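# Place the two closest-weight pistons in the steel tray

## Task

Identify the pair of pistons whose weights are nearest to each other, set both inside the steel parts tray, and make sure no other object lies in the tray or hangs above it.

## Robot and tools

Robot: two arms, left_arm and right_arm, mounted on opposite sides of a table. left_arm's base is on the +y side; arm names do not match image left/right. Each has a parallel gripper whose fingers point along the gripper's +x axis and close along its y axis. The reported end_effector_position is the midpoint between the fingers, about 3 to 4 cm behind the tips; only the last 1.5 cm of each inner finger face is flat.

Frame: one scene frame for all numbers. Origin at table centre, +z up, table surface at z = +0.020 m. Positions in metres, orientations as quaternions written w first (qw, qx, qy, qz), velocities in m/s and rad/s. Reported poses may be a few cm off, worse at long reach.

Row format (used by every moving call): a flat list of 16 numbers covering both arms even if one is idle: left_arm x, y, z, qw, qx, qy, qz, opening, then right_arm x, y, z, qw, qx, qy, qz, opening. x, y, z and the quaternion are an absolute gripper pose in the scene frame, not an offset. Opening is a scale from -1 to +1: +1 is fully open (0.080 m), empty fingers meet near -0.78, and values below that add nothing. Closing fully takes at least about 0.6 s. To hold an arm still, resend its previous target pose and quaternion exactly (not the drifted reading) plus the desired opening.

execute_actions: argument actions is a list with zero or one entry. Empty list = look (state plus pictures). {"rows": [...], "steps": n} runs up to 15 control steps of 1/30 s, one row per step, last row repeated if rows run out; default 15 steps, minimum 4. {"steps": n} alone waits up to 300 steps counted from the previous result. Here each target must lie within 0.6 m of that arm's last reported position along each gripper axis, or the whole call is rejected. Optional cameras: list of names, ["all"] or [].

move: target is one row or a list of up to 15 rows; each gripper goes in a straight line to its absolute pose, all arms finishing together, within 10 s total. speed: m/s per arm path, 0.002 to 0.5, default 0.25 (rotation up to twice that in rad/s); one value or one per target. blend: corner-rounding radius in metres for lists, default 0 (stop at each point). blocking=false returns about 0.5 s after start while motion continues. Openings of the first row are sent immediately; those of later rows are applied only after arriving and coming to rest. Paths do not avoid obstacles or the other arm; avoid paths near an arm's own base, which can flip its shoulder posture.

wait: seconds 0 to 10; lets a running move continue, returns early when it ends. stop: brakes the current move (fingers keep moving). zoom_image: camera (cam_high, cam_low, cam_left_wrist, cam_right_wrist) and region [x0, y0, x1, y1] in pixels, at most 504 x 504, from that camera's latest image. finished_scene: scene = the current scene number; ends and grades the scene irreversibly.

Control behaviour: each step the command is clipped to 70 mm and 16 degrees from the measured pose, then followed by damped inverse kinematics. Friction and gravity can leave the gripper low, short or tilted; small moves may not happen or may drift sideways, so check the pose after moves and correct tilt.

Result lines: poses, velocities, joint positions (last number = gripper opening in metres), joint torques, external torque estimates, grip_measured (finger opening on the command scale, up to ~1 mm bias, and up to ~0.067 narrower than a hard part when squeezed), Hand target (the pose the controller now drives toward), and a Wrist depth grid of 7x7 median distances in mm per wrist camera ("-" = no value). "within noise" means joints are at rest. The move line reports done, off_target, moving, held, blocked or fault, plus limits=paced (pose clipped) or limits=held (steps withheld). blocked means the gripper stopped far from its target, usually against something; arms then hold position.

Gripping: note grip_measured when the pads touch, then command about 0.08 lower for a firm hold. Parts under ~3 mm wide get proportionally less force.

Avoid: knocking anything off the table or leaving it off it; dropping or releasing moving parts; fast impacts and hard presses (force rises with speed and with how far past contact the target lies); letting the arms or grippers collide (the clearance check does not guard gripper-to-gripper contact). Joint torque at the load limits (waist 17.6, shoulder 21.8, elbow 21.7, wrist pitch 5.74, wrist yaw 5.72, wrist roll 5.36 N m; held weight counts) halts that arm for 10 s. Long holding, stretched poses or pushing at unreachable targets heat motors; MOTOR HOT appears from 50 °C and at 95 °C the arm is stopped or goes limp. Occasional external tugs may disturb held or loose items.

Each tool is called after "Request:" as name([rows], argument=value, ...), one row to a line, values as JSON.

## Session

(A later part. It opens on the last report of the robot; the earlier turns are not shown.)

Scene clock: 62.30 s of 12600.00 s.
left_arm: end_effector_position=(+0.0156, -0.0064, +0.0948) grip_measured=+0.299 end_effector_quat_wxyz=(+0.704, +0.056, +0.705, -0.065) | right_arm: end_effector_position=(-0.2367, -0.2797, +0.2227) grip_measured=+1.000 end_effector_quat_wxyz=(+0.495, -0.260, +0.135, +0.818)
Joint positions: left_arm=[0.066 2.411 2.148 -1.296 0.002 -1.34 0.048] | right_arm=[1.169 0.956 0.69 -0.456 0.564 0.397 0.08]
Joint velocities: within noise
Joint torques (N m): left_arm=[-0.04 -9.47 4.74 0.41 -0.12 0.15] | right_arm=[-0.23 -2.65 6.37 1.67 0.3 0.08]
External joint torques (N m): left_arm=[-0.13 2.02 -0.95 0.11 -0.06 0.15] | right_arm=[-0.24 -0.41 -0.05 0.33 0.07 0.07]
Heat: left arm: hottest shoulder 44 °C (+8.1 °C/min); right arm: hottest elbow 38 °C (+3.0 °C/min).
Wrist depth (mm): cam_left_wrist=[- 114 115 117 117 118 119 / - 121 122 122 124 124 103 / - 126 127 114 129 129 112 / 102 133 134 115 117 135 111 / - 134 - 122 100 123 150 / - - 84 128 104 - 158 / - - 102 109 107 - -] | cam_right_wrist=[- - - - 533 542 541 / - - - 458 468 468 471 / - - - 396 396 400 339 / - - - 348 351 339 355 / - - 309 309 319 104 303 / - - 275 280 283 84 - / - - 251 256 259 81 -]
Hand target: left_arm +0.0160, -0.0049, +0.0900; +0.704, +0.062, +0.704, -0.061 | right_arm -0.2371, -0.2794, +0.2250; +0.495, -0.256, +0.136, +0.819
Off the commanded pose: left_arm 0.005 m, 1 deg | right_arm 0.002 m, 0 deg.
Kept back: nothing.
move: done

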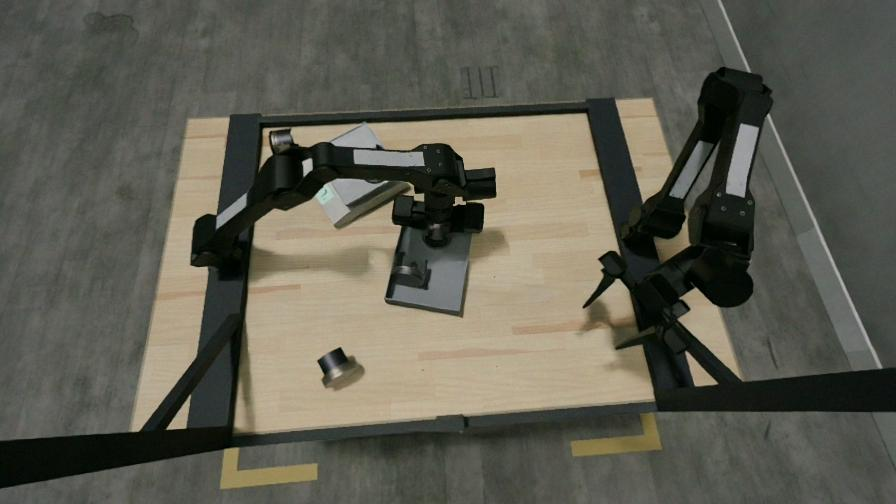

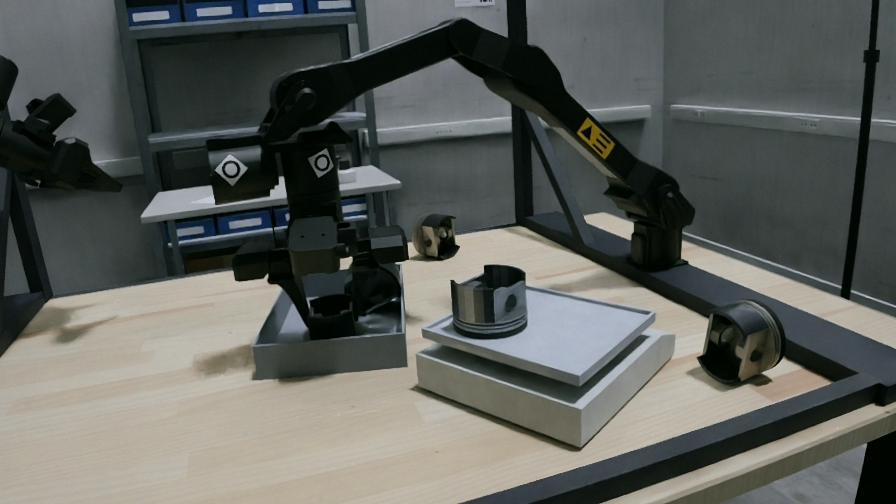

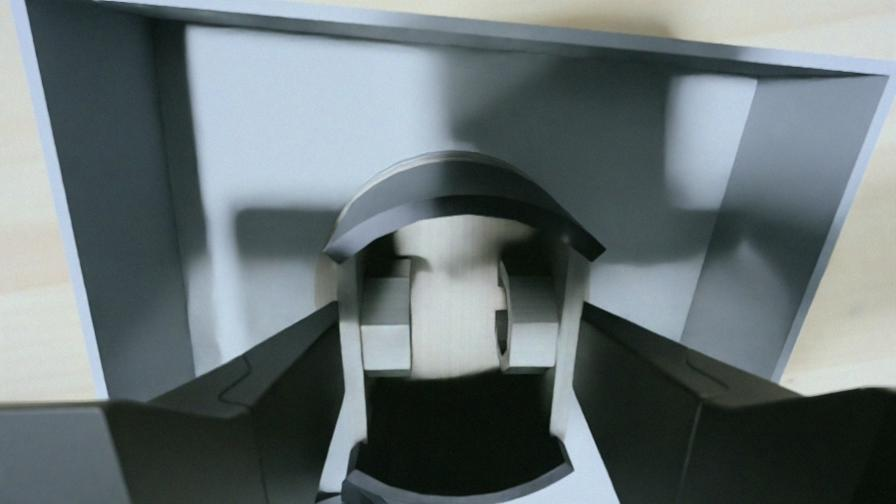

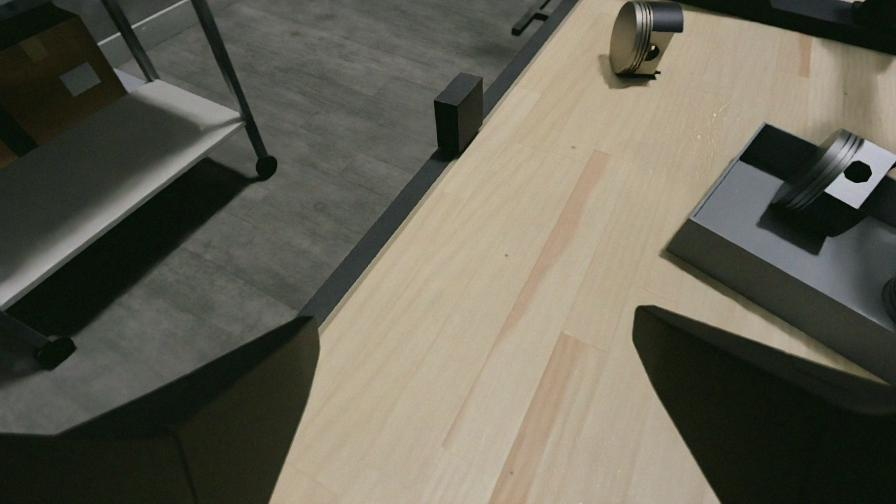

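Request:
move([
  [0.016, -0.005, 0.091, 0.7044, 0.0616, 0.7044, -0.0616, 0.5, -0.2371, -0.2794, 0.2251, 0.495, -0.256, 0.136, 0.819, 1],
  [0.016, -0.005, 0.18, 0.7044, 0.0616, 0.7044, -0.0616, 0.5, -0.2371, -0.2794, 0.2251, 0.495, -0.256, 0.136, 0.819, 1],
], speed=0.12)

Request:
move(target=[0.02, 0.20, 0.24, 0.7044, 0.0616, 0.7044, -0.0616, 0.5, -0.2371, -0.2794, 0.2251, 0.495, -0.256, 0.136, 0.819, 1])

Scene clock: 64.37 s of 12600.00 s.
left_arm: end_effector_position=(+0.0154, -0.0036, +0.1769) grip_measured=+0.497 end_effector_quat_wxyz=(+0.708, +0.027, +0.700, -0.094) | right_arm: end_effector_position=(-0.2367, -0.2797, +0.2227) grip_measured=+1.000 end_effector_quat_wxyz=(+0.495, -0.260, +0.135, +0.818)
Joint positions: left_arm=[0.066 2.338 2.345 -1.482 0.002 -1.34 0.057] | right_arm=[1.169 0.956 0.69 -0.456 0.564 0.397 0.08]
Joint velocities: within noise
Joint torques (N m): left_arm=[-0.01 -10.3 5.9 0.57 -0.11 0.14] | right_arm=[0.1 -2.67 6.59 1.66 0.35 0.1]
External joint torques (N m): left_arm=[-0.02 0.84 0.17 0.09 -0.06 0.13] | right_arm=[0.1 -0.46 0.25 0.35 0.13 0.1]
Heat: left arm: hottest shoulder 45 °C (+9.1 °C/min); right arm: hottest elbow 38 °C (+3.0 °C/min).
Wrist depth (mm): cam_left_wrist=[182 183 189 195 202 209 214 / 191 192 199 203 207 219 226 / 200 201 206 196 219 232 240 / 209 213 217 206 231 246 254 / 222 224 230 240 239 258 272 / - - 235 256 99 74 285 / - - 194 272 263 - -] | cam_right_wrist=[- - - - 529 541 544 / - - - 460 467 474 476 / - - - 397 397 405 337 / - - - 347 353 341 353 / - - 307 312 319 104 305 / - - 273 282 283 85 - / - - 251 257 259 81 -]
Hand target: left_arm +0.0160, -0.0043, +0.1796; +0.709, +0.025, +0.698, -0.098 | right_arm -0.2371, -0.2794, +0.2250; +0.495, -0.256, +0.136, +0.819
Off the commanded pose: left_arm 0.003 m, 5 deg | right_arm 0.002 m, 0 deg.
joint sent to its limit (left arm) — joint 3 (elbow), upper limit, where the elbow is as straight as it goes.
Kept back: nothing.
move: off_target (left_arm)

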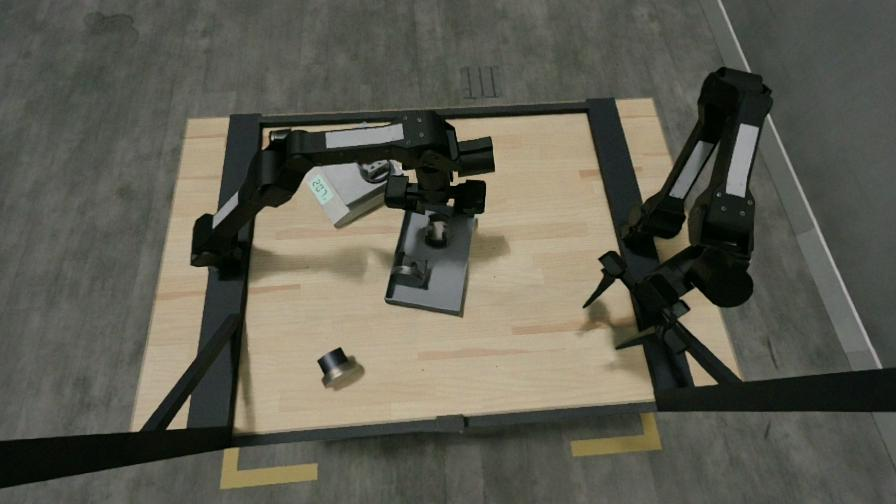

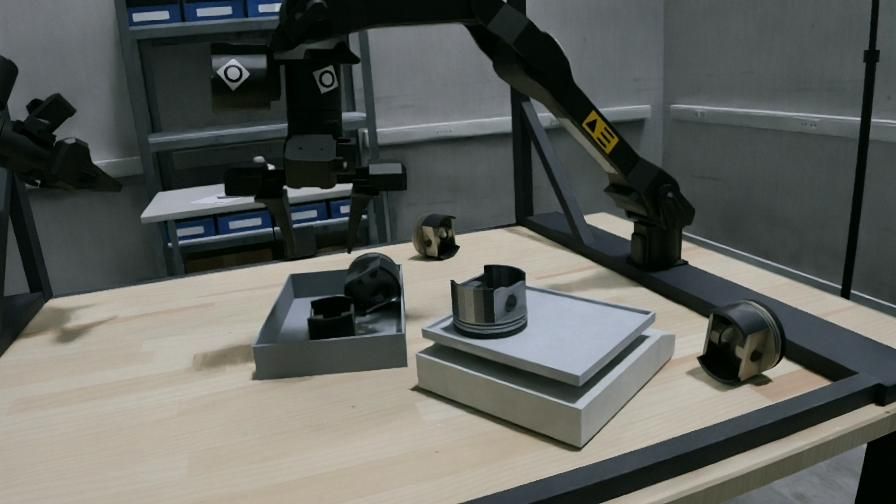

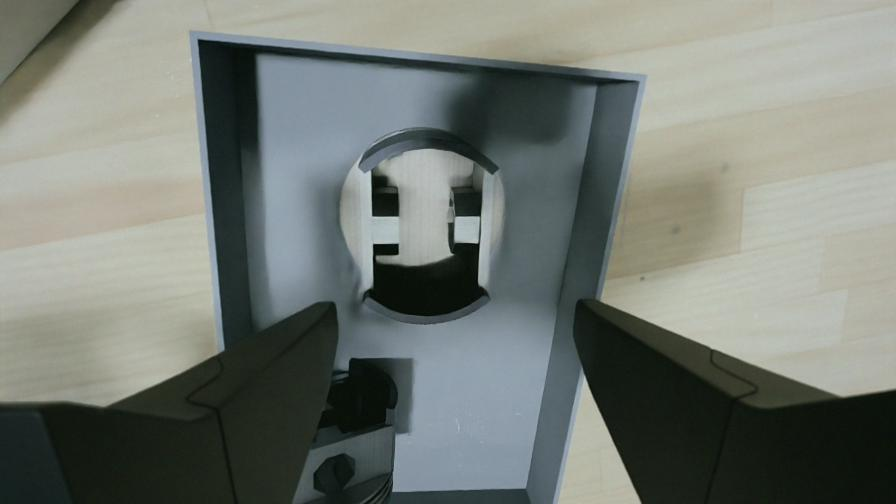

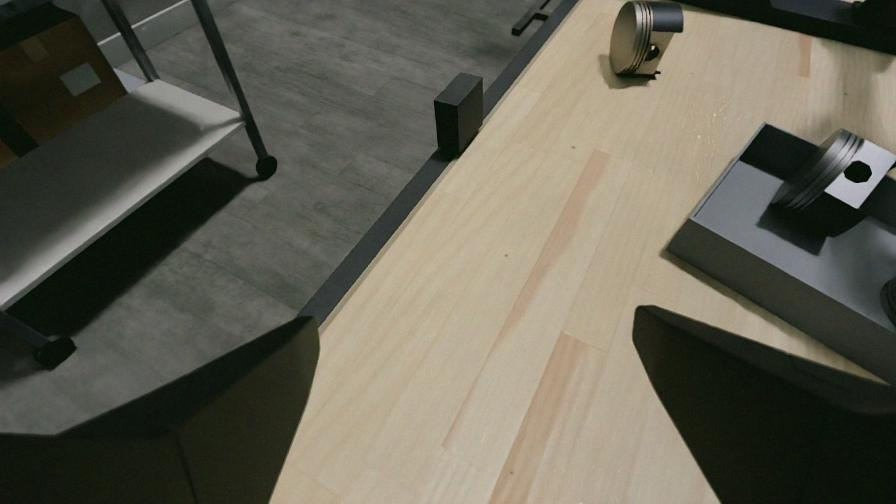

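Scene clock: 65.73 s of 12600.00 s.
left_arm: end_effector_position=(+0.0190, +0.1973, +0.2412) grip_measured=+0.497 end_effector_quat_wxyz=(+0.704, +0.059, +0.705, -0.064) | right_arm: end_effector_position=(-0.2367, -0.2797, +0.2227) grip_measured=+1.000 end_effector_quat_wxyz=(+0.495, -0.260, +0.135, +0.818)
Joint positions: left_arm=[0.124 1.573 1.544 -1.535 0.002 -1.278 0.057] | right_arm=[1.169 0.956 0.69 -0.456 0.564 0.397 0.08]
Joint velocities: within noise
Joint torques (N m): left_arm=[0.3 -5.28 4.15 0.27 -0.12 0.15] | right_arm=[0.08 -2.88 6.52 1.68 0.3 0.12]
External joint torques (N m): left_arm=[0.29 0.36 -1.44 -0.04 -0.08 0.15] | right_arm=[0.07 -0.58 -0.01 0.32 0.08 0.12]
Heat: left arm: hottest shoulder 45 °C (+8.0 °C/min); right arm: hottest elbow 38 °C (+3.0 °C/min).
Wrist depth (mm): cam_left_wrist=[253 254 228 202 261 260 261 / 267 268 267 273 276 263 249 / 278 283 286 288 291 288 280 / 283 299 302 305 303 303 306 / 291 312 318 324 319 252 326 / - - 339 346 93 74 345 / - - 367 372 369 - -] | cam_right_wrist=[- - - - 529 541 552 / - - - 458 463 465 475 / - - - 395 399 403 338 / - - - 350 351 339 354 / - - 310 311 320 104 305 / - - 274 282 284 84 - / - - 251 257 257 81 -]
Hand target: left_arm +0.0200, +0.2000, +0.2399; +0.704, +0.062, +0.704, -0.061 | right_arm -0.2371, -0.2794, +0.2250; +0.495, -0.256, +0.136, +0.819
Off the commanded pose: left_arm 0.003 m, 0 deg | right_arm 0.002 m, 0 deg.
Kept back: nothing.
move: done

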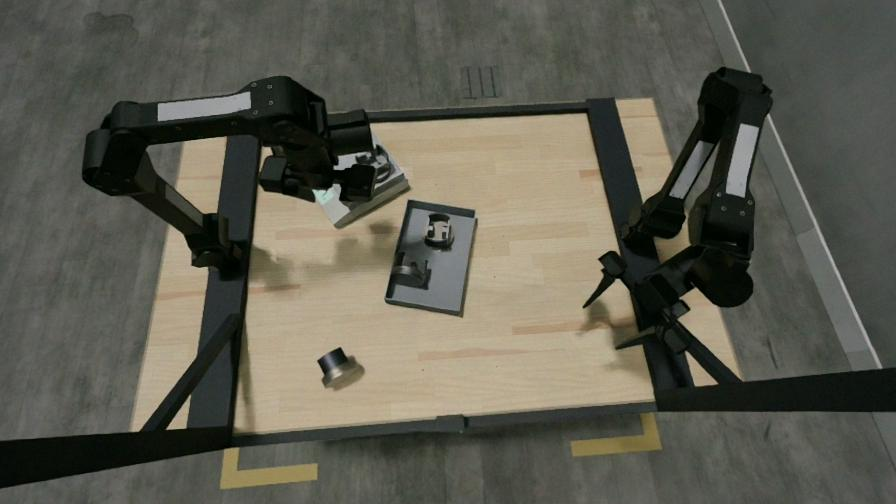

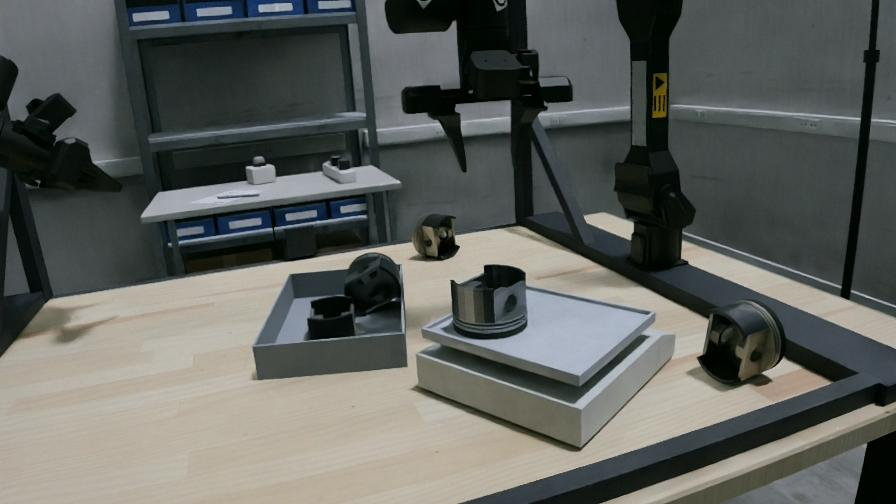

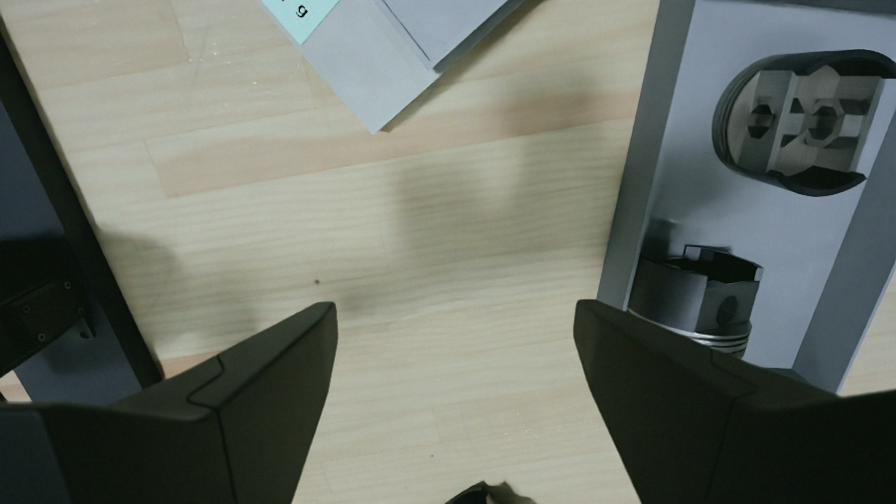

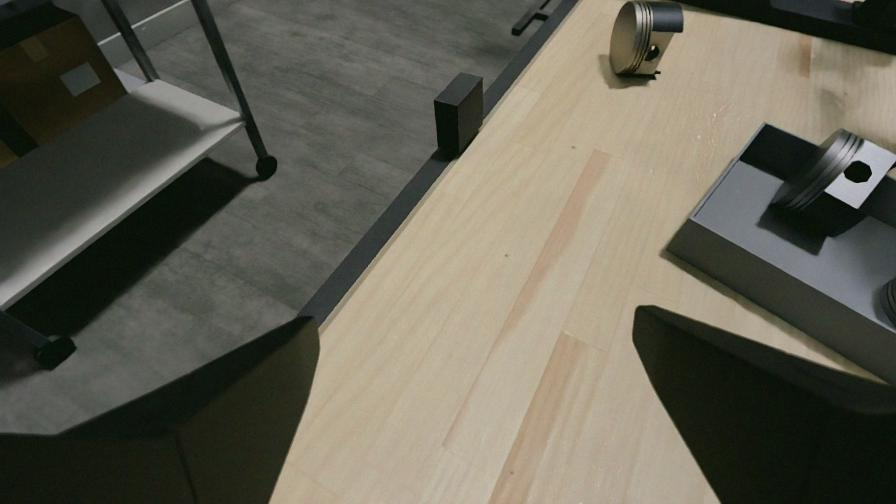

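Request:
finished_scene(scene=2)

The scene is finished: the task was done.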